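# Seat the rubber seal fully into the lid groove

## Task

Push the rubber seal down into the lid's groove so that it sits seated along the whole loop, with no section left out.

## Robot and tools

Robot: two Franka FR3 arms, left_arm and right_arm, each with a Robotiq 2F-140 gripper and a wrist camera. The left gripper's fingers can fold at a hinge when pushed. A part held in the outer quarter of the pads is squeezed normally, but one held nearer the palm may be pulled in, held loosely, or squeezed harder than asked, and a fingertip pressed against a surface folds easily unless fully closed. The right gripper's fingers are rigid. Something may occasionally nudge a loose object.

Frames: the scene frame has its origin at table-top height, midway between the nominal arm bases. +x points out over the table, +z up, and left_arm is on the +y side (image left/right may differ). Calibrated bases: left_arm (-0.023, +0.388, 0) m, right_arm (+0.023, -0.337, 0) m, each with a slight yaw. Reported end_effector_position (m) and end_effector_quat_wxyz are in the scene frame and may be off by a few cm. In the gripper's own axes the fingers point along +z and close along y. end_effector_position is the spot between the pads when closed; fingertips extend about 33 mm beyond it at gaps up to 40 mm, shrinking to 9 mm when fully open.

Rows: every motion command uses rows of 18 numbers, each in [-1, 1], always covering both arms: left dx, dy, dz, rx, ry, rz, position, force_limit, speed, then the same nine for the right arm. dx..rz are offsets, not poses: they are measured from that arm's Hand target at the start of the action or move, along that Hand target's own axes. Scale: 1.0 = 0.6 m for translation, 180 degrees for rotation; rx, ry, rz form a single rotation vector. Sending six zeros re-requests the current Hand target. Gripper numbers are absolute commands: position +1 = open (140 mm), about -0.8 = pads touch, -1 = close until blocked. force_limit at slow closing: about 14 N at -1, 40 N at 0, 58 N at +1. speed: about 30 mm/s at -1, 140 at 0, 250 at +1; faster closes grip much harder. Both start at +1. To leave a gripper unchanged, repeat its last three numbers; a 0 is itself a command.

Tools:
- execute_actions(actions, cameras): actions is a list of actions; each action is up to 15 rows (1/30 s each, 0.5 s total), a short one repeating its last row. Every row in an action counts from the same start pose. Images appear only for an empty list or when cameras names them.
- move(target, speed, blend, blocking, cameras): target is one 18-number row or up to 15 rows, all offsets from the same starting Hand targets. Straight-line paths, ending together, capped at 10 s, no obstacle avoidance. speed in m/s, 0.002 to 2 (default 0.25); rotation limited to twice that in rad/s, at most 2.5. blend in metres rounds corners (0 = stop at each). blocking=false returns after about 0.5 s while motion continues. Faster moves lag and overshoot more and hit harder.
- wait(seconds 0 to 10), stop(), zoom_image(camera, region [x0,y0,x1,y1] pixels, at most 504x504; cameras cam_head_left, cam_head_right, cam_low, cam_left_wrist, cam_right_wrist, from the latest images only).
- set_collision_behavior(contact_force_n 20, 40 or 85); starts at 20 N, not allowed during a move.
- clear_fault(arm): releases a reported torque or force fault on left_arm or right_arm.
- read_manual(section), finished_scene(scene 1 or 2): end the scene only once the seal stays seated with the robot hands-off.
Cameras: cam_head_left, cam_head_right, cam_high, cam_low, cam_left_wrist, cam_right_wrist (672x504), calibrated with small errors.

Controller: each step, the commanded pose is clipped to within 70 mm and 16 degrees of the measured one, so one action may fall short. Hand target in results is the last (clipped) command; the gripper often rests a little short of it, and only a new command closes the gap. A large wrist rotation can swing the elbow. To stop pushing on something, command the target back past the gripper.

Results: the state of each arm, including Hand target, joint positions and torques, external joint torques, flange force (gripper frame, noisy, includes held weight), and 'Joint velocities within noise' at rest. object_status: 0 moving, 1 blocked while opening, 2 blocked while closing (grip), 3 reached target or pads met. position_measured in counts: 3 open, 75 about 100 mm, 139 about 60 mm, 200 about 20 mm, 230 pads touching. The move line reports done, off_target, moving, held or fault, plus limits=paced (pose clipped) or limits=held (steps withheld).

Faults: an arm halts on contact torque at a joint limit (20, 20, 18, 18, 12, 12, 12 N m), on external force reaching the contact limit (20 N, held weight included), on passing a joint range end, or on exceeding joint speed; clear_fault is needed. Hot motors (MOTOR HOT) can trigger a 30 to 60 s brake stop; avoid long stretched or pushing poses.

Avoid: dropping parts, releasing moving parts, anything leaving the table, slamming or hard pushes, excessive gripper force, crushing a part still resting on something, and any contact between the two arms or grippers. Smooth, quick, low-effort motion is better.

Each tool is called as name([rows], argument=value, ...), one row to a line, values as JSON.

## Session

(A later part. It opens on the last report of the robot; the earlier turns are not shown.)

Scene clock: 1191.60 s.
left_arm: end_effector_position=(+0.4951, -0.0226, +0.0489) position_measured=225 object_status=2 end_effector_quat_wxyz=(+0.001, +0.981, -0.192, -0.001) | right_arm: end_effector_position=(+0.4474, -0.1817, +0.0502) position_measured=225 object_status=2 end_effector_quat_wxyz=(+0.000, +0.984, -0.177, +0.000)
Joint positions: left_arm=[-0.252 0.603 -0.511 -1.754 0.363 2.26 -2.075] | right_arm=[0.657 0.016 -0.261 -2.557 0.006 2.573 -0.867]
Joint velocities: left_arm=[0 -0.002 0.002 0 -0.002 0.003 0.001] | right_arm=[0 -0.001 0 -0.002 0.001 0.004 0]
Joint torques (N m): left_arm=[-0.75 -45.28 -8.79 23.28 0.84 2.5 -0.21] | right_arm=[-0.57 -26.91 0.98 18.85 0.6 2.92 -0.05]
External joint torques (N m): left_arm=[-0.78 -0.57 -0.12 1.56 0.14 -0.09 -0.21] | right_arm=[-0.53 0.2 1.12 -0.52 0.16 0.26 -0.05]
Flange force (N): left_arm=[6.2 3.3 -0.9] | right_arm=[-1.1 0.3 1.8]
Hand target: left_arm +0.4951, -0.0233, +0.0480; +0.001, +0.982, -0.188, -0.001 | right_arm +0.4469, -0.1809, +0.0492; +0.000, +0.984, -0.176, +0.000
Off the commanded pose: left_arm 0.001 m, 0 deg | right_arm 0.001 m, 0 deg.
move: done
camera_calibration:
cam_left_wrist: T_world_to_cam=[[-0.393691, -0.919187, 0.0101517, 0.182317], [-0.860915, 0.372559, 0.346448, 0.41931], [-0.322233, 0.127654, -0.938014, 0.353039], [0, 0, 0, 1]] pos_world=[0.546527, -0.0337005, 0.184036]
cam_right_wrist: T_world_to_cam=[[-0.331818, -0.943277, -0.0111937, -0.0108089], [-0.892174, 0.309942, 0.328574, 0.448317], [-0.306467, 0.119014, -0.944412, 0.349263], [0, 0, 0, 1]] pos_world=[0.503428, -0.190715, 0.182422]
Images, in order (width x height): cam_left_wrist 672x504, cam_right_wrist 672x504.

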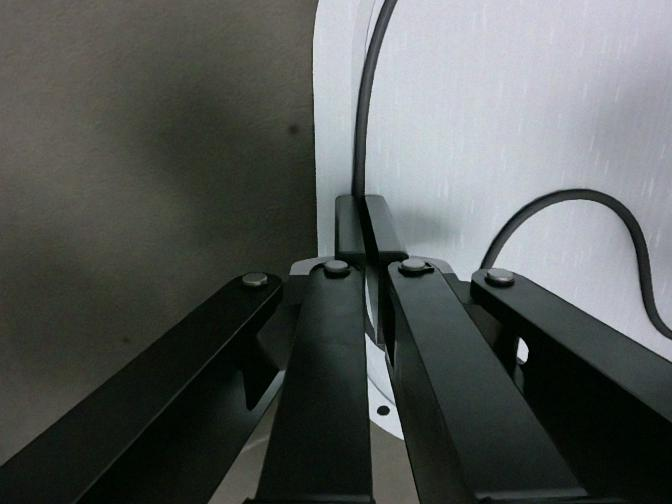

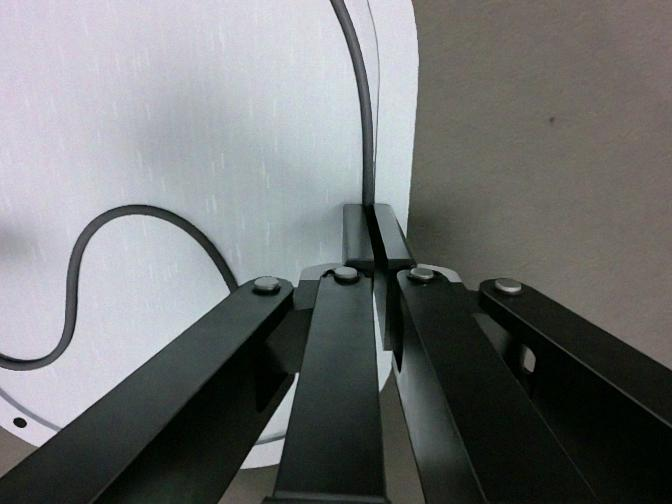

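move([
  [0, 0, 0.0020, 0, 0, 0, -1, -1, -1, 0, 0, 0.0030, 0, 0, 0, -1, -1, -1],
  [0, 0, 0.0020, 0, 0, 0, -0.6, -0.8, -0.5, 0, 0, 0.0020, 0, 0, 0, -0.6, -0.8, -0.5],
  [0, 0, -0.05, 0, 0, 0, -0.6, -0.8, -0.5, 0, 0, -0.05, 0, 0, 0, -0.6, -0.8, -0.5],
], speed=[0.012, 0.012, 0.03], blend=[0, 0, 0], cameras=["cam_left_wrist", "cam_right_wrist"])

zoom_image(camera="cam_right_wrist", region=[290, 100, 450, 320])

zoom_image(camera="cam_left_wrist", region=[290, 100, 450, 320])

Scene clock: 1207.27 s.
left_arm: end_effector_position=(+0.4947, -0.0231, +0.0761) position_measured=205 object_status=3 end_effector_quat_wxyz=(+0.001, +0.983, -0.185, -0.001) | right_arm: end_effector_position=(+0.4468, -0.1803, +0.0786) position_measured=205 object_status=3 end_effector_quat_wxyz=(-0.001, +0.985, -0.175, +0.000)
Joint positions: left_arm=[-0.24 0.561 -0.529 -1.745 0.339 2.213 -2.074] | right_arm=[0.657 -0.055 -0.262 -2.546 -0.021 2.494 -0.851]
Joint velocities: left_arm=[-0.001 -0.001 -0.002 0.001 0.001 -0.004 0] | right_arm=[0 -0.001 -0.001 0.002 0 -0.005 0.003]
Joint torques (N m): left_arm=[-0.22 -44.8 -9.41 23.98 0.66 2.05 0.27] | right_arm=[-0.57 -26.54 1.06 20.55 0.08 2.48 0.18]
External joint torques (N m): left_arm=[-0.22 -0.67 -0.96 1.61 -0.08 -0.57 0.27] | right_arm=[-0.53 -0.8 0.76 0.07 -0.41 -0.18 0.18]
Flange force (N): left_arm=[6.0 1.9 -3.5] | right_arm=[-2.4 1.2 -3.1]
Hand target: left_arm +0.4952, -0.0232, +0.0780; +0.001, +0.982, -0.188, -0.001 | right_arm +0.4469, -0.1809, +0.0792; +0.000, +0.984, -0.176, +0.000
Off the commanded pose: left_arm 0.002 m, 0 deg | right_arm 0.001 m, 0 deg.
move: done
camera_calibration:
cam_left_wrist: T_world_to_cam=[[-0.382153, -0.924048, 0.00973211, 0.175637], [-0.865728, 0.361678, 0.345981, 0.411948], [-0.323223, 0.123792, -0.938191, 0.378891], [0, 0, 0, 1]] pos_world=[0.546222, -0.0335994, 0.211236]
cam_right_wrist: T_world_to_cam=[[-0.328341, -0.94445, -0.0144092, -0.0109253], [-0.893362, 0.305553, 0.329457, 0.437686], [-0.306753, 0.121047, -0.944061, 0.376221], [0, 0, 0, 1]] pos_world=[0.502832, -0.189595, 0.210819]
Images, in order (width x height): cam_left_wrist 672x504, cam_right_wrist 672x504.

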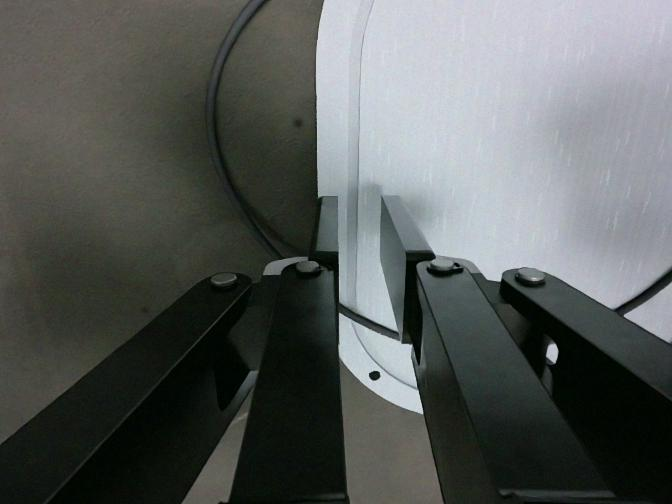

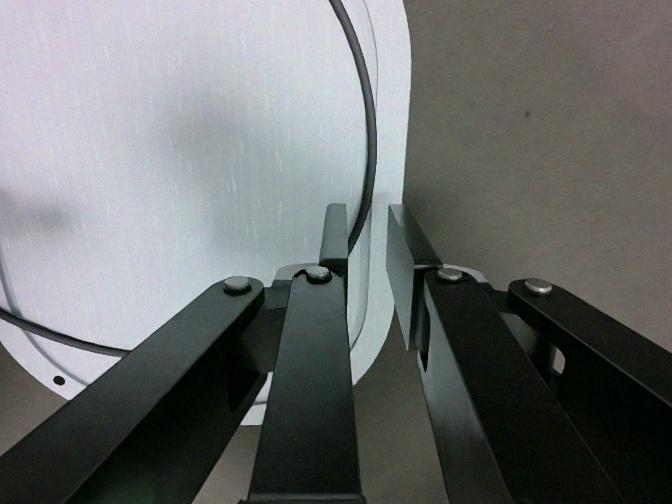

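Scaled by 2.291 from the camera's 672x504 image, which has a finer 960x720 frame.

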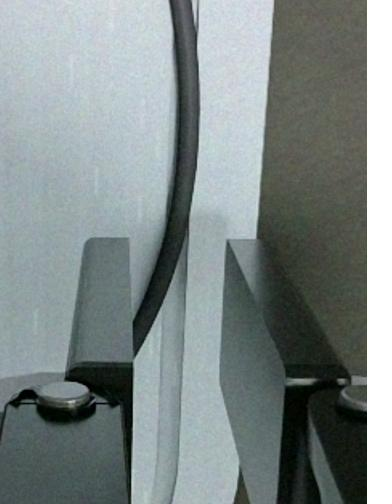

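Scaled by 2.291 from the camera's 672x504 image, which has a finer 960x720 frame.

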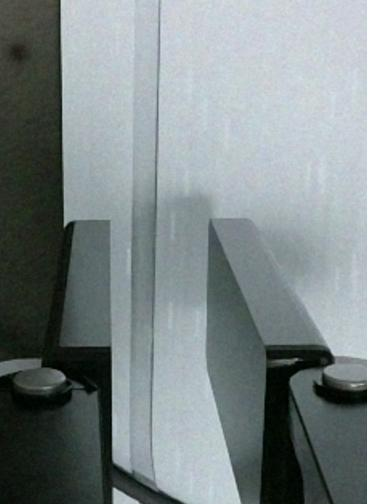

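wait(seconds=0.5, cameras=["cam_high"])

zoom_image(camera="cam_high", region=[160, 200, 380, 380])

Scene clock: 1223.33 s.
left_arm: end_effector_position=(+0.4946, -0.0231, +0.0761) position_measured=205 object_status=3 end_effector_quat_wxyz=(+0.001, +0.983, -0.185, -0.001) | right_arm: end_effector_position=(+0.4466, -0.1804, +0.0786) position_measured=205 object_status=3 end_effector_quat_wxyz=(-0.001, +0.985, -0.175, +0.000)
Joint positions: left_arm=[-0.24 0.561 -0.529 -1.745 0.339 2.212 -2.074] | right_arm=[0.657 -0.055 -0.262 -2.546 -0.021 2.493 -0.849]
Joint torques (N m): left_arm=[-0.2 -44.82 -9.41 23.99 0.65 2.14 0.24] | right_arm=[-0.58 -26.5 1.03 20.52 0.07 2.48 0.27]
External joint torques (N m): left_arm=[-0.19 -0.94 -1 1.79 -0.08 -0.45 0.24] | right_arm=[-0.59 -0.63 0.67 -0.02 -0.42 -0.2 0.27]
Flange force (N): left_arm=[5.8 1.9 -3.8] | right_arm=[-2.4 1.1 -2.7]
Hand target: left_arm +0.4952, -0.0232, +0.0780; +0.001, +0.982, -0.188, -0.001 | right_arm +0.4469, -0.1809, +0.0792; +0.000, +0.984, -0.176, +0.000
Tool commands: left_gripper/position=-0.6 left_gripper/force_limit=-0.8 left_gripper/speed=-0.5 right_gripper/position=-0.6 right_gripper/force_limit=-0.8 right_gripper/speed=-0.5
Off the commanded pose: left_arm 0.002 m, 0 deg | right_arm 0.001 m, 0 deg.
wait: 0.50 s; at rest from the start
Images, in order (width x height): cam_high 672x504.

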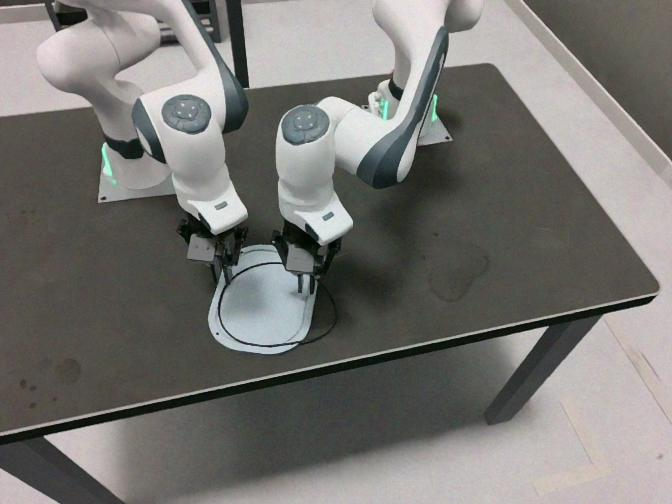

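Scaled by 2.291 from the camera's 672x504 image, which has a finer 960x720 frame.

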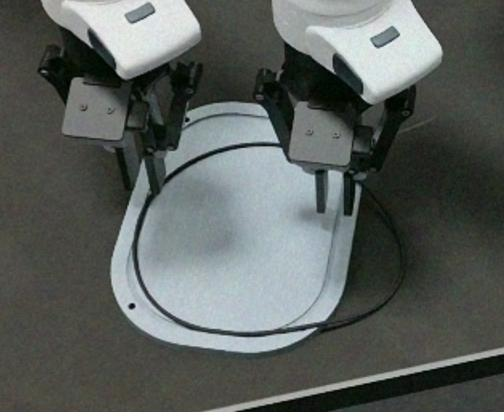

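move([
  [0, 0, -0.2, 0, 0, 0, -0.6, -0.8, -0.5, 0, 0, -0.08, 0, 0, 0, -1, -0.8, 0.5],
  [-0.381, -0.386, -0.2, 0, 0, 0, -0.6, -0.8, -0.5, 0, 0, -0.1513, 0, 0, 0, -1, -0.8, 0.5],
  [-0.381, -0.386, -0.2, 0, 0, 0, -0.6, -0.8, -0.5, -0.0398, -0.1393, -0.1513, 0, 0, 0, -1, -0.8, 0.5],
], speed=[0.08, 0.15, 0.1], blend=[0.01, 0.01, 0], cameras=["cam_right_wrist", "cam_high"])

Scene clock: 1291.57 s.
left_arm: end_effector_position=(+0.3688, +0.2762, +0.1973) position_measured=205 object_status=3 end_effector_quat_wxyz=(+0.002, +0.983, -0.184, -0.002) | right_arm: end_effector_position=(+0.4542, -0.0946, +0.1706) position_measured=234 object_status=3 end_effector_quat_wxyz=(+0.000, +0.985, -0.173, +0.002)
Joint positions: left_arm=[0.014 -0.418 -0.306 -2.544 -0.151 2.135 -1.355] | right_arm=[0.716 -0.103 -0.157 -2.323 -0.023 2.225 -0.694]
Joint velocities: left_arm=[within noise] | right_arm=[0 0.001 -0.001 -0.001 -0.001 0 0.006]
Joint torques (N m): left_arm=[-0.84 -16.15 2.83 24.68 1.23 2.36 0.29] | right_arm=[-0.59 -27.38 1.38 23.87 0.79 2.48 0.28]
External joint torques (N m): left_arm=[-0.86 -0.1 -0.04 1.21 0.52 -0.26 0.29] | right_arm=[-0.54 0.17 1.04 0.37 0.16 -0.19 0.28]
Flange force (N): left_arm=[2.7 -0.2 -2.9] | right_arm=[0.1 -2.0 -0.8]
Hand target: left_arm +0.3687, +0.2768, +0.1976; +0.001, +0.982, -0.188, -0.001 | right_arm +0.4535, -0.0942, +0.1700; +0.000, +0.984, -0.176, +0.000
Off the commanded pose: left_arm 0.001 m, 1 deg | right_arm 0.001 m, 0 deg.
move: done
camera_calibration:
cam_right_wrist: T_world_to_cam=[[-0.324106, -0.945927, -0.013305, 0.0714785], [-0.895742, 0.302326, 0.325952, 0.389202], [-0.304304, 0.117561, -0.945293, 0.453661], [0, 0, 0, 1]] pos_world=[0.509842, -0.103385, 0.302932]
Images, in order (width x height): cam_high 672x504, cam_right_wrist 672x504.

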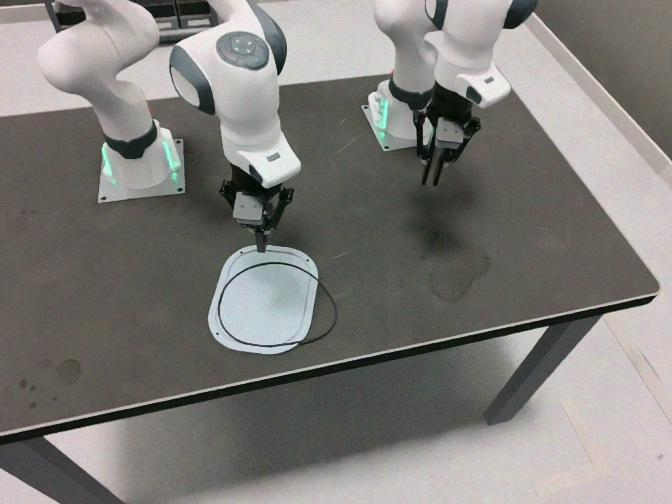

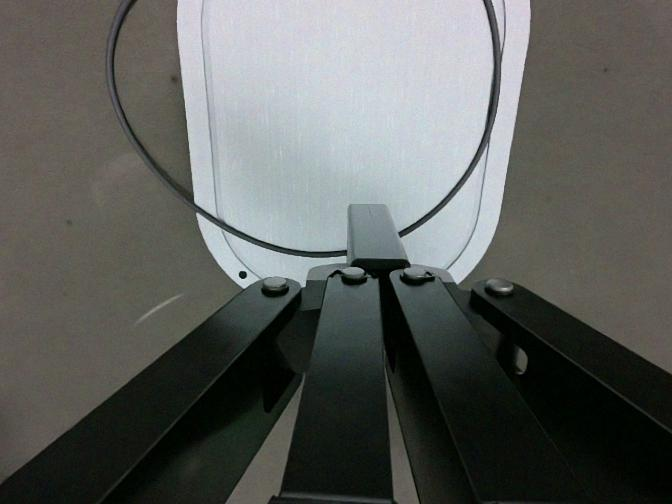

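move([
  [0, 0, 0, 0, 0, 0, -0.6, -0.8, -0.5, 0.102, 0.0833, 0.1583, 0, 0, 0, -1, -0.8, 0.5],
  [0, 0, 0, 0, 0, 0, -0.6, -0.8, -0.5, 0.102, 0.0833, 0.1997, 0, 0, 0, -1, -0.8, 0.5],
  [0, 0, 0, 0, 0, 0, -0.6, -0.8, -0.5, 0.102, 0.1667, 0.1997, 0, 0, 0, -1, -0.8, 0.5],
  [0, 0, 0, 0, 0, 0, -0.6, -0.8, -0.5, 0.102, 0.15, 0.1997, 0, 0, 0, -1, -0.8, 0.5],
  [0, 0, 0, 0, 0, 0, -0.6, -0.8, -0.5, 0.102, 0.15, 0.15, 0, 0, 0, -1, -0.8, 0.5],
], speed=[0.12, 0.03, 0.03, 0.04, 0.06], blend=[0.003, 0, 0, 0.002, 0])

move([
  [0, 0, 0, 0, 0, 0, -0.6, -0.8, -0.5, -0.1367, -0.15, 0, 0, 0, 0, -1, -0.8, 0.5],
  [0, 0, 0, 0, 0, 0, -0.6, -0.8, -0.5, -0.1367, -0.15, 0.0497, 0, 0, 0, -1, -0.8, 0.5],
  [0, 0, 0, 0, 0, 0, -0.6, -0.8, -0.5, -0.2158, -0.15, 0.0497, 0, 0, 0, -1, -0.8, 0.5],
  [0, 0, 0, 0, 0, 0, -0.6, -0.8, -0.5, -0.2058, -0.15, 0.0497, 0, 0, 0, -1, -0.8, 0.5],
  [0, 0, 0, 0, 0, 0, -0.6, -0.8, -0.5, -0.12, -0.15, -0.15, 0, 0, 0, -1, -0.8, 0.5],
], speed=[0.1, 0.03, 0.03, 0.04, 0.1], blend=[0.003, 0, 0, 0.002, 0], cameras=["cam_right_wrist", "cam_high"])

Scene clock: 1335.50 s.
left_arm: end_effector_position=(+0.3688, +0.2762, +0.1973) position_measured=205 object_status=3 end_effector_quat_wxyz=(+0.002, +0.983, -0.184, -0.002) | right_arm: end_effector_position=(+0.4799, -0.1992, +0.0797) position_measured=234 object_status=3 end_effector_quat_wxyz=(-0.001, +0.985, -0.175, +0.001)
Joint positions: left_arm=[0.014 -0.418 -0.306 -2.544 -0.151 2.135 -1.355] | right_arm=[0.595 0.011 -0.26 -2.463 0.008 2.475 -0.933]
Joint velocities: left_arm=[within noise] | right_arm=[0 0 -0.001 -0.001 -0.002 -0.004 0.006]
Joint torques (N m): left_arm=[-0.7 -16.19 2.71 24.62 1.21 2.37 0.25] | right_arm=[-0.6 -28.99 0.55 20.64 0.1 2.49 0.35]
External joint torques (N m): left_arm=[-0.74 -0.15 -0.17 1.15 0.49 -0.25 0.25] | right_arm=[-0.61 -0.62 0.6 -0.24 -0.4 -0.2 0.35]
Flange force (N): left_arm=[2.5 0.0 -2.8] | right_arm=[-2.9 1.2 -2.4]
Hand target: left_arm +0.3687, +0.2768, +0.1976; +0.001, +0.982, -0.188, -0.001 | right_arm +0.4797, -0.1999, +0.0800; +0.000, +0.984, -0.176, +0.000
Off the commanded pose: left_arm 0.001 m, 1 deg | right_arm 0.001 m, 0 deg.
move: done

Scene clock: 1342.10 s.
left_arm: end_effector_position=(+0.3688, +0.2762, +0.1973) position_measured=205 object_status=3 end_effector_quat_wxyz=(+0.002, +0.983, -0.184, -0.002) | right_arm: end_effector_position=(+0.4431, -0.0892, +0.1701) position_measured=234 object_status=3 end_effector_quat_wxyz=(-0.002, +0.984, -0.179, +0.000)
Joint positions: left_arm=[0.014 -0.418 -0.306 -2.544 -0.151 2.135 -1.355] | right_arm=[0.729 -0.122 -0.152 -2.345 -0.02 2.228 -0.662]
Joint velocities: left_arm=[within noise] | right_arm=[0.001 0 0 -0.001 0.001 -0.004 -0.006]
Joint torques (N m): left_arm=[-0.7 -16.23 2.7 24.66 1.2 2.37 0.29] | right_arm=[-0.58 -27.23 0.8 23.82 0.22 2.56 -0.19]
External joint torques (N m): left_arm=[-0.71 -0.26 -0.14 1.28 0.49 -0.24 0.29] | right_arm=[-0.63 -0.3 0.31 0.29 -0.41 -0.12 -0.19]
Flange force (N): left_arm=[2.5 -0.1 -3.1] | right_arm=[0.4 0.5 -1.2]
Hand target: left_arm +0.3687, +0.2768, +0.1976; +0.001, +0.982, -0.188, -0.001 | right_arm +0.4433, -0.0905, +0.1700; +0.000, +0.984, -0.176, +0.000
Off the commanded pose: left_arm 0.001 m, 1 deg | right_arm 0.001 m, 0 deg.
move: done
camera_calibration:
cam_right_wrist: T_world_to_cam=[[-0.337385, -0.941231, -0.0159816, 0.0798016], [-0.890554, 0.313625, 0.329475, 0.375921], [-0.3051, 0.125392, -0.944029, 0.450093], [0, 0, 0, 1]] pos_world=[0.499025, -0.0992246, 0.30232]
Images, in order (width x height): cam_high 672x504, cam_right_wrist 672x504.

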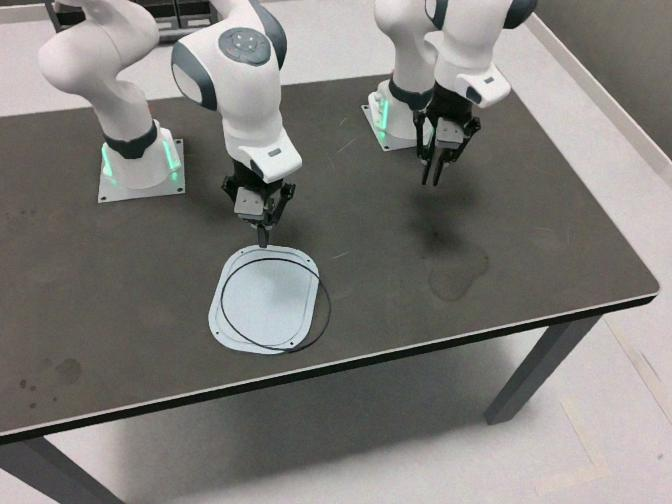

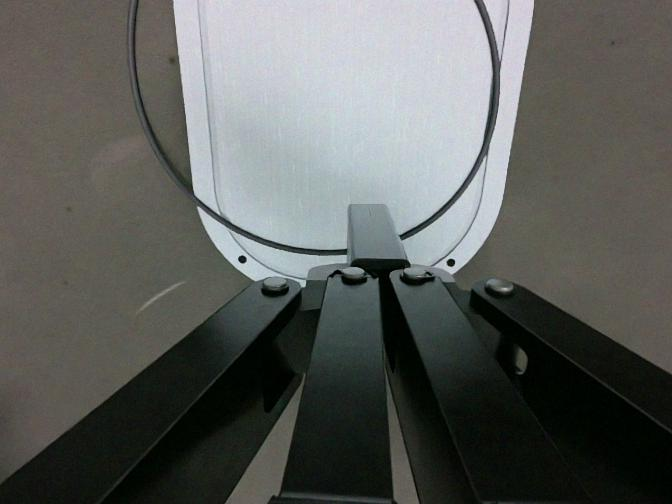

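move([
  [0, 0, 0, 0, 0, 0, -0.6, -0.8, -0.5, -0.067, -0.0418, 0, 0, 0, 0.5, -0.5, -0.8, 0.5],
  [0, 0, 0, 0, 0, 0, -0.6, -0.8, -0.5, -0.067, -0.0418, 0.125, 0, 0, 0.5, -0.5, -0.8, 0.5],
], speed=[0.25, 0.08], blend=[0.01, 0], cameras=["cam_right_wrist"])

Scene clock: 1379.40 s.
left_arm: end_effector_position=(+0.3688, +0.2762, +0.1973) position_measured=205 object_status=3 end_effector_quat_wxyz=(+0.002, +0.983, -0.184, -0.002) | right_arm: end_effector_position=(+0.4140, -0.0527, +0.0958) position_measured=192 object_status=3 end_effector_quat_wxyz=(+0.000, -0.573, +0.820, +0.001)
Joint positions: left_arm=[0.014 -0.418 -0.306 -2.544 -0.151 2.135 -1.355] | right_arm=[0.548 -0.005 0.124 -2.429 0.004 2.424 0.977]
Joint velocities: left_arm=[within noise] | right_arm=[-0.001 0 -0.001 0 0 0.003 0.004]
Joint torques (N m): left_arm=[-0.68 -16.25 2.72 24.61 1.21 2.36 0.26] | right_arm=[-0.59 -28.69 0.66 20.99 0.09 2.76 0.19]
External joint torques (N m): left_arm=[-0.69 -0.17 -0.14 1.08 0.5 -0.27 0.26] | right_arm=[-0.66 -0.16 0.61 -0.15 -0.42 0.28 0.19]
Flange force (N): left_arm=[2.3 -0.1 -2.8] | right_arm=[0.5 0.8 0.7]
Hand target: left_arm +0.3687, +0.2768, +0.1976; +0.001, +0.982, -0.188, -0.001 | right_arm +0.4144, -0.0530, +0.0950; +0.000, -0.571, +0.821, +0.000
Off the commanded pose: left_arm 0.001 m, 1 deg | right_arm 0.001 m, 0 deg.
move: done
camera_calibration:
cam_right_wrist: T_world_to_cam=[[-0.944606, 0.328045, -0.0102531, 0.420855], [0.306435, 0.892707, 0.330412, -0.102144], [0.117543, 0.308967, -0.943781, 0.201159], [0, 0, 0, 1]] pos_world=[0.405198, -0.109027, 0.227914]
Images, in order (width x height): cam_right_wrist 672x504.

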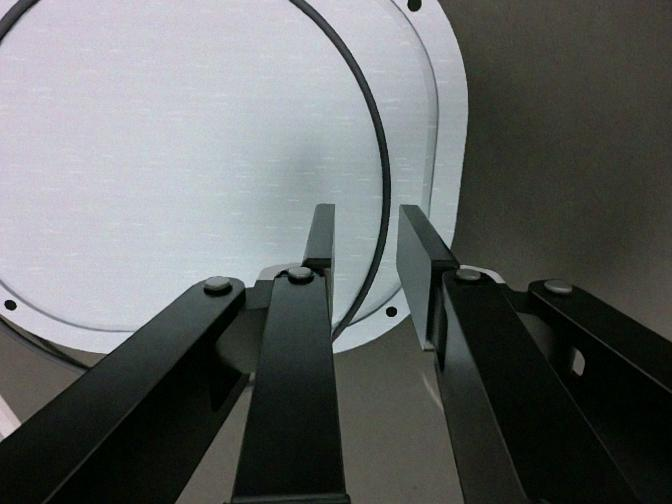

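move([
  [0, 0, 0, 0, 0, 0, -0.6, -0.8, -0.5, 0.0195, 0.0233, 0, 0, 0, 0, -0.5, -0.8, 0.5],
  [0, 0, 0, 0, 0, 0, -0.6, -0.8, -0.5, 0.0195, 0.0233, 0.055, 0, 0, 0, -0.5, -0.8, 0.5],
  [0, 0, 0, 0, 0, 0, -0.6, -0.8, -0.5, 0.0195, 0.0233, 0.0737, 0, 0, 0, -0.5, -0.8, 0.5],
  [0, 0, 0, 0, 0, 0, -0.6, -0.8, -0.5, 0.0195, 0.0233, 0.0737, 0, 0, 0, -1, -1, -1],
], speed=[0.06, 0.06, 0.015, 0.015], blend=[0.003, 0.0005, 0, 0], cameras=["cam_right_wrist"])

Scene clock: 1397.00 s.
left_arm: end_effector_position=(+0.3688, +0.2762, +0.1973) position_measured=205 object_status=3 end_effector_quat_wxyz=(+0.002, +0.983, -0.184, -0.002) | right_arm: end_effector_position=(+0.3976, -0.0585, +0.0519) position_measured=226 object_status=0 end_effector_quat_wxyz=(+0.001, -0.572, +0.820, +0.001)
Joint positions: left_arm=[0.014 -0.418 -0.306 -2.544 -0.151 2.135 -1.355] | right_arm=[0.551 0.048 0.13 -2.508 -0.008 2.557 0.998]
Joint torques (N m): left_arm=[-0.73 -16.26 2.71 24.67 1.22 2.36 0.29] | right_arm=[-0.56 -28.53 0.84 18.79 0.03 2.73 0.27]
External joint torques (N m): left_arm=[-0.77 -0.18 -0.17 1.16 0.5 -0.26 0.29] | right_arm=[-0.53 0.03 0.65 -0.6 -0.4 0.24 0.27]
Flange force (N): left_arm=[2.4 -0.1 -2.9] | right_arm=[1.2 1.6 1.2]
Hand target: left_arm +0.3687, +0.2768, +0.1976; +0.001, +0.982, -0.188, -0.001 | right_arm +0.3972, -0.0591, +0.0508; +0.000, -0.571, +0.821, +0.000
Off the commanded pose: left_arm 0.001 m, 1 deg | right_arm 0.001 m, 0 deg.
move: done
camera_calibration:
cam_right_wrist: T_world_to_cam=[[-0.943959, 0.329865, -0.0114642, 0.406742], [0.307661, 0.891934, 0.331358, -0.0779937], [0.119529, 0.309261, -0.943435, 0.162708], [0, 0, 0, 1]] pos_world=[0.388495, -0.114924, 0.184011]
Images, in order (width x height): cam_right_wrist 672x504.

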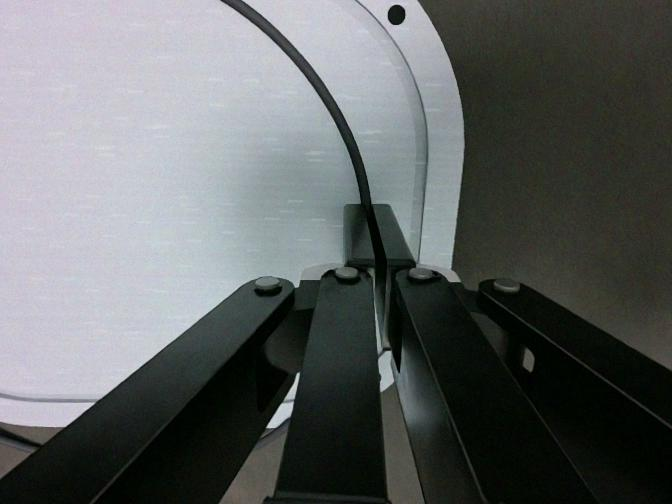

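move([
  [0, 0, 0, 0, 0, 0, -0.6, -0.8, -0.5, 0, 0, -0.0075, 0, 0, 0, -1, -1, -1],
  [0, 0, 0, 0, 0, 0, -0.6, -0.8, -0.5, 0.0235, 0.032, -0.0075, 0, 0, 0, -1, -1, -1],
  [0, 0, 0, 0, 0, 0, -0.6, -0.8, -0.5, 0.0235, 0.032, -0.0005, 0, 0, 0, -1, -1, -1],
], speed=[0.02, 0.03, 0.015], blend=[0.001, 0, 0], cameras=["cam_right_wrist", "cam_high"])

zoom_image(camera="cam_right_wrist", region=[310, 60, 470, 280])

Scene clock: 1424.10 s.
left_arm: end_effector_position=(+0.3688, +0.2762, +0.1973) position_measured=205 object_status=3 end_effector_quat_wxyz=(+0.002, +0.983, -0.184, -0.002) | right_arm: end_effector_position=(+0.3751, -0.0660, +0.0521) position_measured=226 object_status=2 end_effector_quat_wxyz=(+0.000, -0.573, +0.820, +0.000)
Joint positions: left_arm=[0.014 -0.418 -0.306 -2.544 -0.151 2.135 -1.355] | right_arm=[0.559 -0.008 0.141 -2.581 0.001 2.573 1.007]
Joint velocities: left_arm=[within noise] | right_arm=[0.001 0 0.001 0.001 -0.001 0.004 0.001]
Joint torques (N m): left_arm=[-0.73 -16.2 2.72 24.64 1.21 2.36 0.29] | right_arm=[-0.58 -26.23 1.03 18.52 0.3 2.74 0.27]
External joint torques (N m): left_arm=[-0.64 -0.16 -0.02 1.18 0.5 -0.25 0.28] | right_arm=[-0.51 0.15 1.13 -0.69 -0.12 0.24 0.27]
Flange force (N): left_arm=[2.5 -0.4 -2.9] | right_arm=[0.8 2.1 1.5]
Hand target: left_arm +0.3687, +0.2768, +0.1976; +0.001, +0.982, -0.188, -0.001 | right_arm +0.3743, -0.0657, +0.0511; +0.000, -0.571, +0.821, +0.000
Off the commanded pose: left_arm 0.001 m, 1 deg | right_arm 0.001 m, 0 deg.
move: done
camera_calibration:
cam_right_wrist: T_world_to_cam=[[-0.944645, 0.327845, -0.0128177, 0.38824], [0.30554, 0.893265, 0.329731, -0.0635397], [0.11955, 0.307562, -0.943988, 0.167789], [0, 0, 0, 1]] pos_world=[0.366104, -0.12213, 0.184318]
Images, in order (width x height): cam_high 672x504, cam_right_wrist 672x504.

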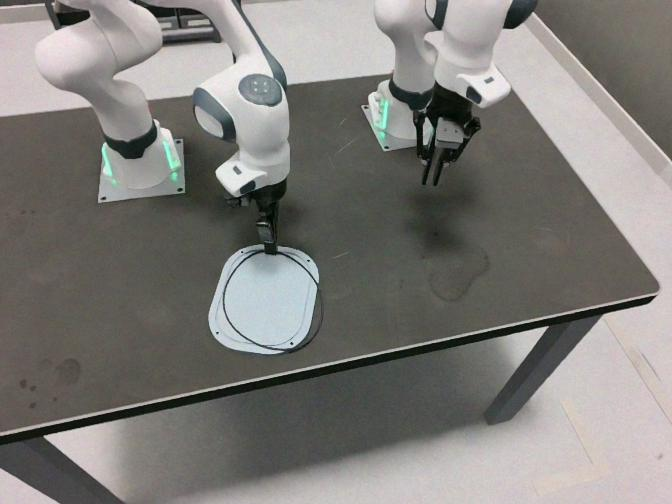

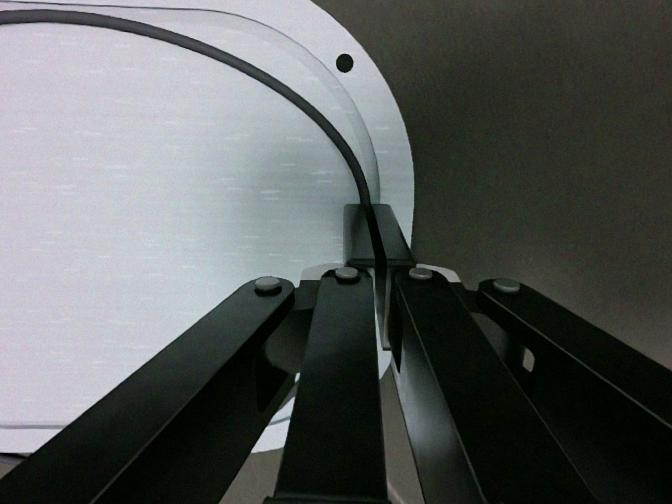

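Scaled by 2.291 from the camera's 672x504 image, which has a finer 960x720 frame.

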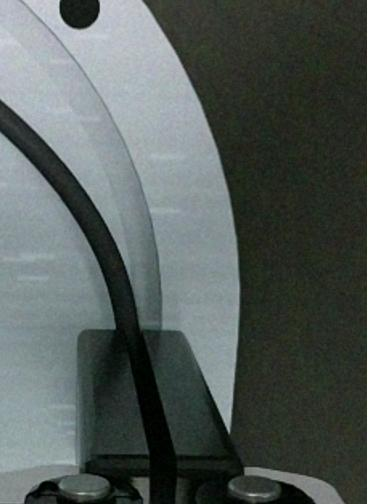

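move([
  [0, 0, 0, 0, 0, 0, -0.6, -0.8, -0.5, 0, 0.0026, 0, 0, 0, 0, -1, -1, -1],
  [0, 0, 0, 0, 0, 0, -0.6, -0.8, -0.5, 0, 0.0026, 0.0070, 0, 0, 0, -1, -1, -1],
  [0, 0, 0, 0, 0, 0, -0.6, -0.8, -0.5, 0, 0.0026, 0.0085, 0, 0, 0, -1, -1, -1],
], speed=[0.01, 0.01, 0.01], blend=[0, 0, 0], cameras=["cam_right_wrist"])

zoom_image(camera="cam_right_wrist", region=[310, 60, 470, 280])

Scene clock: 1466.53 s.
left_arm: end_effector_position=(+0.3688, +0.2762, +0.1973) position_measured=205 object_status=3 end_effector_quat_wxyz=(+0.002, +0.983, -0.184, -0.002) | right_arm: end_effector_position=(+0.3748, -0.0655, +0.0514) position_measured=226 object_status=2 end_effector_quat_wxyz=(+0.001, -0.571, +0.821, +0.000)
Joint positions: left_arm=[0.014 -0.418 -0.306 -2.544 -0.151 2.135 -1.355] | right_arm=[0.559 -0.008 0.142 -2.583 0.001 2.578 1.012]
Joint torques (N m): left_arm=[-0.69 -16.23 2.7 24.68 1.21 2.37 0.27] | right_arm=[0.2 -20.38 1.5 17.16 0.24 4.29 0.35]
External joint torques (N m): left_arm=[-0.73 -0.14 -0.19 1.2 0.5 -0.25 0.27] | right_arm=[0.19 6.03 1.52 -1.98 -0.17 1.79 0.35]
Flange force (N): left_arm=[2.7 -0.1 -2.9] | right_arm=[-8.0 -1.8 21.6]
Hand target: left_arm +0.3687, +0.2768, +0.1976; +0.001, +0.982, -0.188, -0.001 | right_arm +0.3728, -0.0651, +0.0460; +0.000, -0.571, +0.821, +0.000
Off the commanded pose: left_arm 0.001 m, 1 deg | right_arm 0.006 m, 0 deg.
move: off_target (right_arm)
camera_calibration:
cam_right_wrist: T_world_to_cam=[[-0.943437, 0.331266, -0.013751, 0.387512], [0.308276, 0.891717, 0.33137, -0.0647892], [0.122034, 0.308387, -0.943401, 0.166116], [0, 0, 0, 1]] pos_world=[0.365294, -0.121824, 0.183512]
Images, in order (width x height): cam_right_wrist 672x504.

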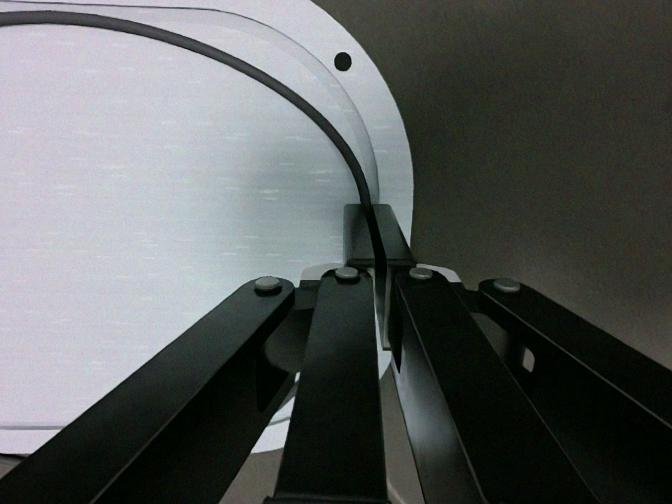

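Scaled by 2.291 from the camera's 672x504 image, which has a finer 960x720 frame.

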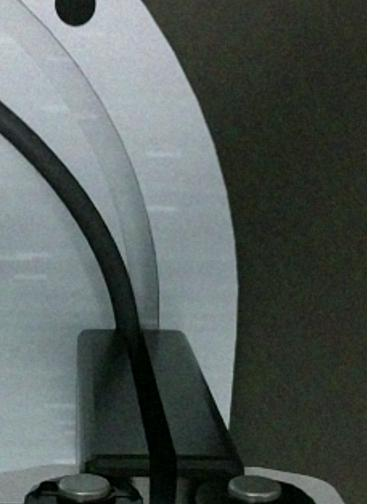

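move([
  [0, 0, 0, 0, 0, 0, -0.6, -0.8, -0.5, 0, 0, -0.0105, 0, 0, 0, -1, -1, -1],
  [0, 0, 0, 0, 0, 0, -0.6, -0.8, -0.5, 0, 0.0045, -0.0105, 0, 0, 0, -1, -1, -1],
  [0, 0, 0, 0, 0, 0, -0.6, -0.8, -0.5, 0.0008, 0.0066, -0.0055, 0, 0, 0, -1, -1, -1],
  [0, 0, 0, 0, 0, 0, -0.6, -0.8, -0.5, 0.0016, 0.0087, 0.0, 0, 0, 0, -1, -1, -1],
], speed=[0.01, 0.01, 0.01, 0.01], blend=[0, 0, 0.0005, 0], cameras=["cam_right_wrist"])

zoom_image(camera="cam_right_wrist", region=[310, 60, 470, 280])

Scene clock: 1482.50 s.
left_arm: end_effector_position=(+0.3688, +0.2762, +0.1973) position_measured=205 object_status=3 end_effector_quat_wxyz=(+0.002, +0.983, -0.184, -0.002) | right_arm: end_effector_position=(+0.3721, -0.0636, +0.0496) position_measured=226 object_status=2 end_effector_quat_wxyz=(+0.005, -0.571, +0.821, +0.000)
Joint positions: left_arm=[0.014 -0.418 -0.306 -2.544 -0.151 2.135 -1.355] | right_arm=[0.56 -0.009 0.148 -2.594 0.001 2.595 1.02]
Joint velocities: left_arm=[within noise] | right_arm=[0 0.003 0 0 -0.001 0.004 0.003]
Joint torques (N m): left_arm=[-0.71 -16.23 2.75 24.63 1.2 2.36 0.29] | right_arm=[0.92 -24.22 2.21 16.79 0.65 2.2 0.36]
External joint torques (N m): left_arm=[-0.7 0 -0.09 0.96 0.48 -0.29 0.29] | right_arm=[0.89 1.85 2.22 -2.16 0.24 -0.3 0.36]
Flange force (N): left_arm=[2.4 -0.3 -2.5] | right_arm=[-0.4 4.9 4.5]
Hand target: left_arm +0.3687, +0.2768, +0.1976; +0.001, +0.982, -0.188, -0.001 | right_arm +0.3676, -0.0642, +0.0460; +0.000, -0.571, +0.821, +0.000
Off the commanded pose: left_arm 0.001 m, 1 deg | right_arm 0.006 m, 1 deg.
move: off_target (right_arm)
camera_calibration:
cam_right_wrist: T_world_to_cam=[[-0.943218, 0.331699, -0.0177892, 0.384525], [0.306714, 0.890233, 0.336766, -0.0648921], [0.127541, 0.312188, -0.94142, 0.162201], [0, 0, 0, 1]] pos_world=[0.361906, -0.120415, 0.181394]
Images, in order (width x height): cam_right_wrist 672x504.

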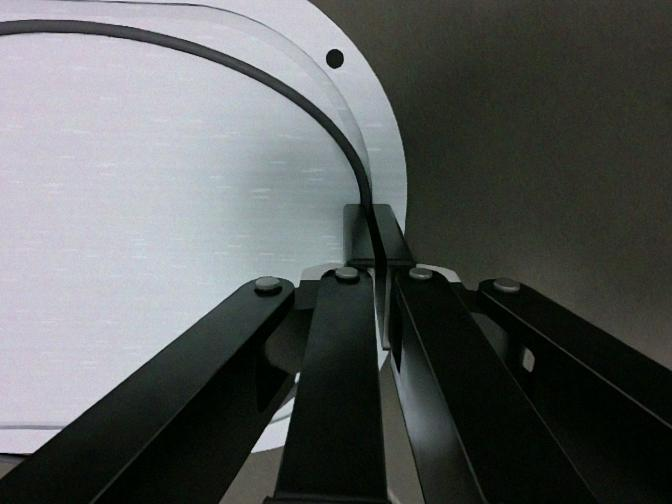

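Scaled by 2.291 from the camera's 672x504 image, which has a finer 960x720 frame.

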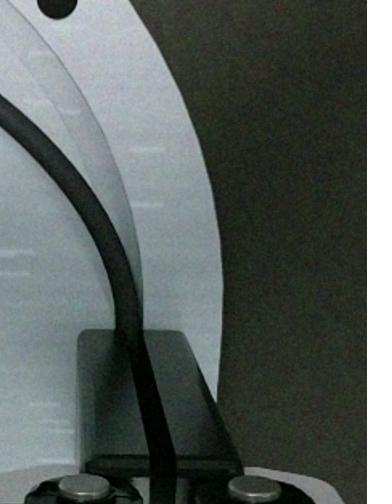

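move([
  [0, 0, 0, 0, 0, 0, -0.6, -0.8, -0.5, -0.0036, -0.0067, -0.0060, 0, 0, 0, -1, -1, -1],
  [0, 0, 0, 0, 0, 0, -0.6, -0.8, -0.5, -0.0036, -0.0067, -0.0060, 0, 0, 0, -0.6, -0.8, -0.5],
  [0, 0, 0, 0, 0, 0, -0.6, -0.8, -0.5, -0.0036, -0.0067, -0.04, 0, 0, 0, -0.6, -0.8, -0.5],
  [0, 0, 0, 0, 0, 0, -0.6, -0.8, -0.5, -0.0036, -0.0067, -0.04, 0, 0, 0, -1, -0.8, 0.5],
], speed=[0.02, 0.02, 0.04, 0.04], blend=[0, 0, 0, 0], cameras=["cam_right_wrist"])

zoom_image(camera="cam_right_wrist", region=[290, 60, 470, 300])

Scene clock: 1501.70 s.
left_arm: end_effector_position=(+0.3688, +0.2762, +0.1973) position_measured=205 object_status=3 end_effector_quat_wxyz=(+0.002, +0.983, -0.184, -0.002) | right_arm: end_effector_position=(+0.3727, -0.0643, +0.0694) position_measured=234 object_status=3 end_effector_quat_wxyz=(+0.001, -0.570, +0.822, -0.001)
Joint positions: left_arm=[0.014 -0.418 -0.306 -2.544 -0.151 2.135 -1.355] | right_arm=[0.56 -0.054 0.148 -2.577 0.011 2.524 1.014]
Joint torques (N m): left_arm=[-0.7 -16.18 2.71 24.65 1.2 2.37 0.29] | right_arm=[-0.48 -26.24 0.55 19.83 0.62 2.31 -0.17]
External joint torques (N m): left_arm=[-0.7 -0.07 -0.13 1.13 0.49 -0.26 0.29] | right_arm=[-0.46 -0.69 0.82 -0.14 0.17 -0.2 -0.17]
Flange force (N): left_arm=[2.7 -0.2 -2.7] | right_arm=[1.9 1.3 -2.3]
Hand target: left_arm +0.3687, +0.2768, +0.1976; +0.001, +0.982, -0.188, -0.001 | right_arm +0.3721, -0.0636, +0.0700; +0.000, -0.571, +0.821, +0.000
Off the commanded pose: left_arm 0.001 m, 1 deg | right_arm 0.001 m, 0 deg.
move: done
camera_calibration:
cam_right_wrist: T_world_to_cam=[[-0.942421, 0.334138, -0.013926, 0.385157], [0.31118, 0.891403, 0.329496, -0.0722471], [0.122511, 0.306191, -0.944054, 0.18267], [0, 0, 0, 1]] pos_world=[0.363083, -0.120226, 0.201619]
Images, in order (width x height): cam_right_wrist 672x504.

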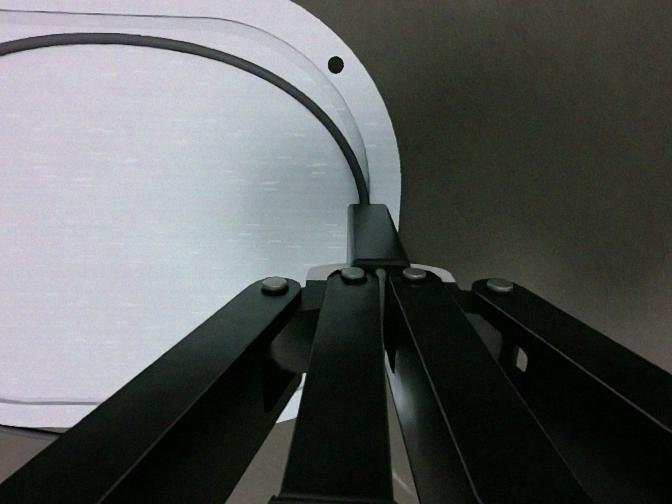

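Scaled by 2.100 from the camera's 672x504 image, which has a finer 960x720 frame.

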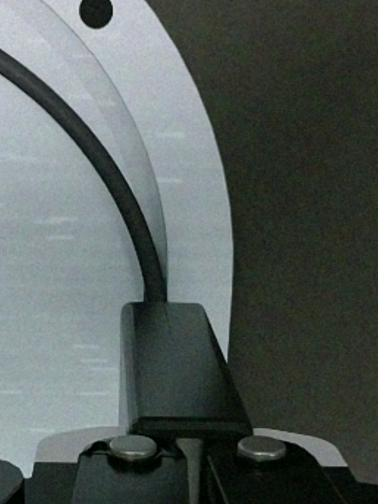

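move([
  [0, 0, 0, 0, 0, 0, -0.6, -0.8, -0.5, 0, 0, 0.0258, 0, 0, 0, -1, -0.8, 0.5],
  [0, 0, 0, 0, 0, 0, -0.6, -0.8, -0.5, 0, 0, 0.0303, 0, 0, 0, -1, -0.8, 0.5],
  [0, 0, 0, 0, 0, 0, -0.6, -0.8, -0.5, 0.0008, 0.0022, 0.0348, 0, 0, 0, -1, -0.8, 0.5],
  [0, 0, 0, 0, 0, 0, -0.6, -0.8, -0.5, 0.0015, 0.0041, 0.0423, 0, 0, 0, -1, -0.8, 0.5],
], speed=[0.05, 0.02, 0.015, 0.015], blend=[0.0005, 0.0005, 0.0005, 0], cameras=["cam_right_wrist"])

Scene clock: 1514.23 s.
left_arm: end_effector_position=(+0.3688, +0.2762, +0.1973) position_measured=205 object_status=3 end_effector_quat_wxyz=(+0.002, +0.983, -0.184, -0.002) | right_arm: end_effector_position=(+0.3714, -0.0631, +0.0499) position_measured=234 object_status=3 end_effector_quat_wxyz=(+0.001, -0.572, +0.820, +0.000)
Joint positions: left_arm=[0.014 -0.418 -0.306 -2.544 -0.151 2.135 -1.355] | right_arm=[0.561 -0.007 0.149 -2.588 0.002 2.584 1.019]
Joint velocities: left_arm=[within noise] | right_arm=[0 0.001 0 -0.001 -0.001 0 0.006]
Joint torques (N m): left_arm=[-0.72 -16.25 2.72 24.64 1.2 2.36 0.3] | right_arm=[-0.35 -20.3 1.01 16.35 -0.03 4.28 0.09]
External joint torques (N m): left_arm=[-0.66 -0.18 -0.05 1.12 0.49 -0.27 0.3] | right_arm=[-0.35 6 1.04 -2.73 -0.45 1.77 0.09]
Flange force (N): left_arm=[2.3 -0.3 -2.9] | right_arm=[-5.1 -1.9 22.0]
Hand target: left_arm +0.3687, +0.2768, +0.1976; +0.001, +0.982, -0.188, -0.001 | right_arm +0.3695, -0.0636, +0.0446; +0.000, -0.571, +0.821, +0.000
Off the commanded pose: left_arm 0.001 m, 1 deg | right_arm 0.006 m, 0 deg.
move: off_target (right_arm)
camera_calibration:
cam_right_wrist: T_world_to_cam=[[-0.943627, 0.330744, -0.0133048, 0.383542], [0.307857, 0.891678, 0.331866, -0.0652698], [0.121627, 0.309062, -0.943233, 0.16459], [0, 0, 0, 1]] pos_world=[0.361996, -0.119523, 0.18201]
Images, in order (width x height): cam_right_wrist 672x504.

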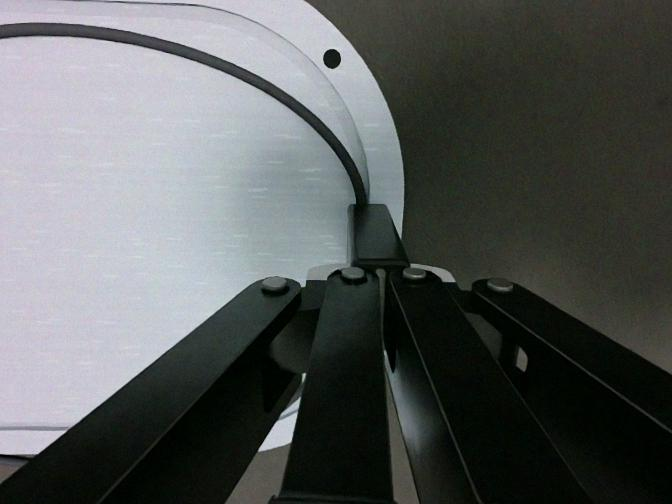

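move([
  [0, 0, 0, 0, 0, 0, -0.6, -0.8, -0.5, -0.0008, -0.0022, -0.010, 0, 0, 0, -1, -0.8, 0.5],
  [0, 0, 0, 0, 0, 0, -0.6, -0.8, -0.5, -0.0013, -0.0036, -0.05, 0, 0, 0, -1, -0.8, 0.5],
  [0, 0, 0, 0, 0, 0, -0.6, -0.8, -0.5, -0.0187, -0.3728, -0.1, 0, 0, 0, -0.5, -0.8, 0.5],
], speed=[0.03, 0.05, 0.12], blend=[0.0005, 0.005, 0], cameras=["cam_right_wrist", "cam_high"])

zoom_image(camera="cam_high", region=[160, 200, 380, 380])

Scene clock: 1537.23 s.
left_arm: end_effector_position=(+0.3688, +0.2762, +0.1973) position_measured=205 object_status=3 end_effector_quat_wxyz=(+0.002, +0.983, -0.184, -0.002) | right_arm: end_effector_position=(+0.5835, -0.1299, +0.1055) position_measured=192 object_status=3 end_effector_quat_wxyz=(+0.002, -0.569, +0.822, +0.000)
Joint positions: left_arm=[0.014 -0.418 -0.306 -2.544 -0.151 2.135 -1.355] | right_arm=[0.373 0.275 0.024 -2.015 -0.007 2.294 0.718]
Joint torques (N m): left_arm=[-0.66 -16.25 2.72 24.63 1.2 2.35 0.27] | right_arm=[-0.61 -39.96 1.1 23.04 0.45 2.35 -0.16]
External joint torques (N m): left_arm=[-0.63 -0.11 -0.1 1.1 0.49 -0.27 0.27] | right_arm=[-0.55 -0.08 0.7 0.28 -0.12 -0.18 -0.16]
Flange force (N): left_arm=[2.5 -0.3 -2.8] | right_arm=[-0.3 -1.2 -0.7]
Hand target: left_arm +0.3687, +0.2768, +0.1976; +0.001, +0.982, -0.188, -0.001 | right_arm +0.5832, -0.1307, +0.1047; +0.000, -0.571, +0.821, +0.000
Off the commanded pose: left_arm 0.001 m, 1 deg | right_arm 0.001 m, 0 deg.
move: done
camera_calibration:
cam_right_wrist: T_world_to_cam=[[-0.941815, 0.335839, -0.0140032, 0.606165], [0.312384, 0.889899, 0.33241, -0.0924432], [0.124098, 0.308694, -0.943031, 0.21027], [0, 0, 0, 1]] pos_world=[0.573679, -0.186218, 0.237508]
Images, in order (width x height): cam_high 672x504, cam_right_wrist 672x504.

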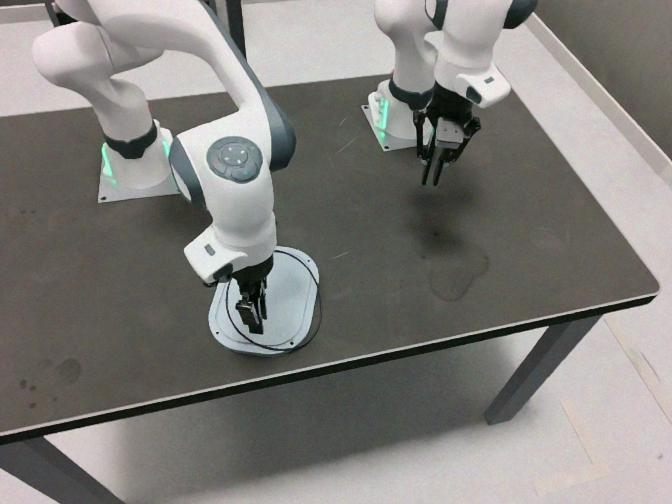

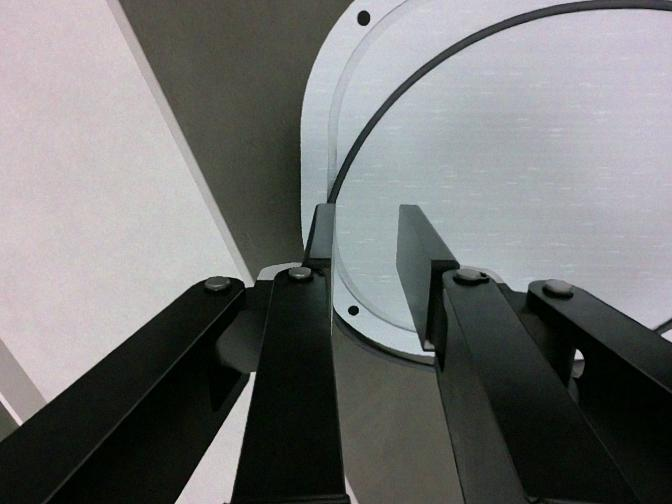

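Scaled by 2.291 from the camera's 672x504 image, which has a finer 960x720 frame.

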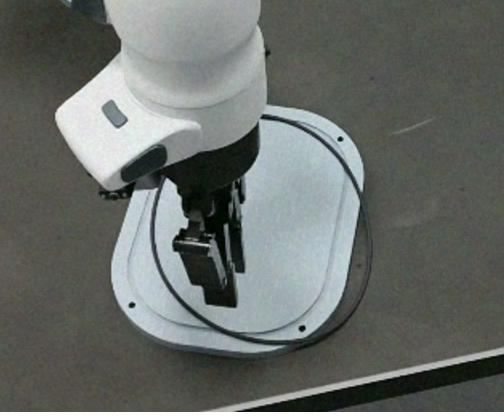

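move([
  [0, 0, 0, 0, 0, 0, -0.6, -0.8, -0.5, -0.0283, -0.0333, 0, 0, 0, 0, -0.5, -0.8, 0.5],
  [0, 0, 0, 0, 0, 0, -0.6, -0.8, -0.5, -0.0283, -0.0333, 0.06, 0, 0, 0, -0.5, -0.8, 0.5],
], speed=[0.06, 0.06], blend=[0.003, 0], cameras=["cam_right_wrist"])

Scene clock: 1576.03 s.
left_arm: end_effector_position=(+0.3688, +0.2762, +0.1973) position_measured=205 object_status=3 end_effector_quat_wxyz=(+0.002, +0.983, -0.184, -0.002) | right_arm: end_effector_position=(+0.6072, -0.1211, +0.0692) position_measured=192 object_status=3 end_effector_quat_wxyz=(+0.000, -0.570, +0.822, +0.001)
Joint positions: left_arm=[0.014 -0.418 -0.306 -2.544 -0.151 2.135 -1.355] | right_arm=[0.373 0.402 0.024 -1.926 -0.009 2.327 0.718]
Joint velocities: left_arm=[within noise] | right_arm=[0.001 -0.001 -0.003 0.001 0 0.004 -0.001]
Joint torques (N m): left_arm=[-0.69 -16.23 2.71 24.66 1.2 2.35 0.26] | right_arm=[-0.59 -44.09 0.96 22.18 0.14 2.69 -0.05]
External joint torques (N m): left_arm=[-0.64 -0.15 -0.09 1.14 0.49 -0.27 0.26] | right_arm=[-0.53 -0.89 0.36 -0.15 -0.41 0.18 -0.05]
Flange force (N): left_arm=[2.4 -0.2 -2.9] | right_arm=[2.5 2.2 -1.0]
Hand target: left_arm +0.3687, +0.2768, +0.1976; +0.001, +0.982, -0.188, -0.001 | right_arm +0.6078, -0.1217, +0.0687; +0.000, -0.571, +0.821, +0.000
Off the commanded pose: left_arm 0.001 m, 1 deg | right_arm 0.001 m, 0 deg.
move: done
camera_calibration:
cam_right_wrist: T_world_to_cam=[[-0.94222, 0.33486, -0.0094713, 0.624833], [0.31307, 0.890263, 0.330785, -0.0958797], [0.119199, 0.308707, -0.943659, 0.173452], [0, 0, 0, 1]] pos_world=[0.598072, -0.177419, 0.201313]
Images, in order (width x height): cam_right_wrist 672x504.

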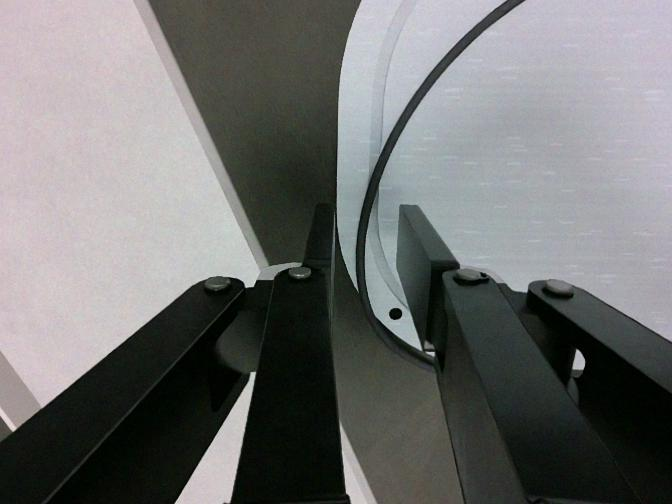

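move([
  [0, 0, 0, 0, 0, 0, -0.6, -0.8, -0.5, -0.0745, 0.009, 0, 0, 0, -0.1, -0.5, -0.8, 0.5],
  [0, 0, 0, 0, 0, 0, -0.6, -0.8, -0.5, -0.0745, 0.009, 0.02, 0, 0, -0.1, -0.5, -0.8, 0.5],
  [0, 0, 0, 0, 0, 0, -0.6, -0.8, -0.5, -0.0745, 0.009, 0.0300, 0, 0, -0.1, -0.5, -0.8, 0.5],
  [0, 0, 0, 0, 0, 0, -0.6, -0.8, -0.5, -0.0745, 0.009, 0.0300, 0, 0, -0.1, -1, -1, -1],
], speed=[0.1, 0.05, 0.015, 0.015], blend=[0, 0.0005, 0, 0], cameras=["cam_right_wrist"])

Scene clock: 1634.97 s.
left_arm: end_effector_position=(+0.3688, +0.2762, +0.1973) position_measured=205 object_status=3 end_effector_quat_wxyz=(+0.002, +0.983, -0.184, -0.002) | right_arm: end_effector_position=(+0.6184, -0.0766, +0.0523) position_measured=226 object_status=0 end_effector_quat_wxyz=(-0.001, +0.691, -0.723, -0.001)
Joint positions: left_arm=[0.014 -0.418 -0.306 -2.544 -0.151 2.135 -1.355] | right_arm=[0.344 0.502 0.121 -1.819 -0.076 2.318 0.505]
Joint torques (N m): left_arm=[-0.69 -16.26 2.71 24.64 1.2 2.38 0.27] | right_arm=[-0.52 -46.35 2.66 21.88 0.16 2.75 -0.15]
External joint torques (N m): left_arm=[-0.64 -0.09 -0.08 1.1 0.49 -0.25 0.27] | right_arm=[-0.54 -0.35 0.26 -0.65 -0.39 0.17 -0.15]
Flange force (N): left_arm=[2.6 -0.3 -2.7] | right_arm=[2.6 3.5 -0.1]
Hand target: left_arm +0.3687, +0.2768, +0.1976; +0.001, +0.982, -0.188, -0.001 | right_arm +0.6183, -0.0779, +0.0507; +0.000, +0.693, -0.721, +0.000
Off the commanded pose: left_arm 0.001 m, 1 deg | right_arm 0.002 m, 0 deg.
move: done
camera_calibration:
cam_right_wrist: T_world_to_cam=[[-0.999513, 0.0287057, -0.0122719, 0.632451], [0.0230033, 0.942949, 0.332141, 0.0499737], [0.0211062, 0.331696, -0.94315, 0.204788], [0, 0, 0, 1]] pos_world=[0.626671, -0.133205, 0.184309]
Images, in order (width x height): cam_right_wrist 672x504.

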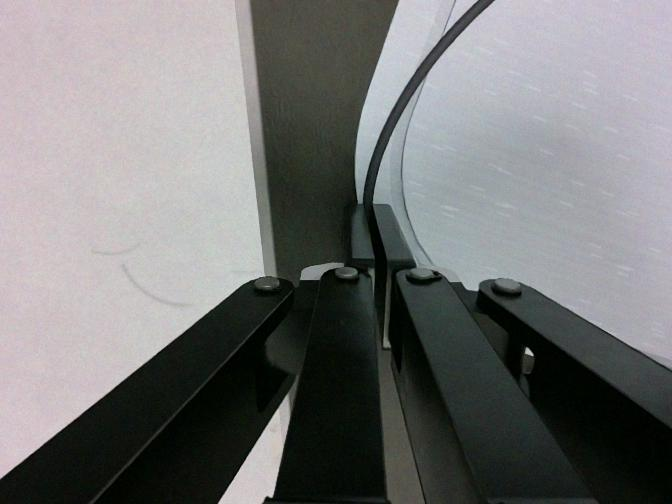

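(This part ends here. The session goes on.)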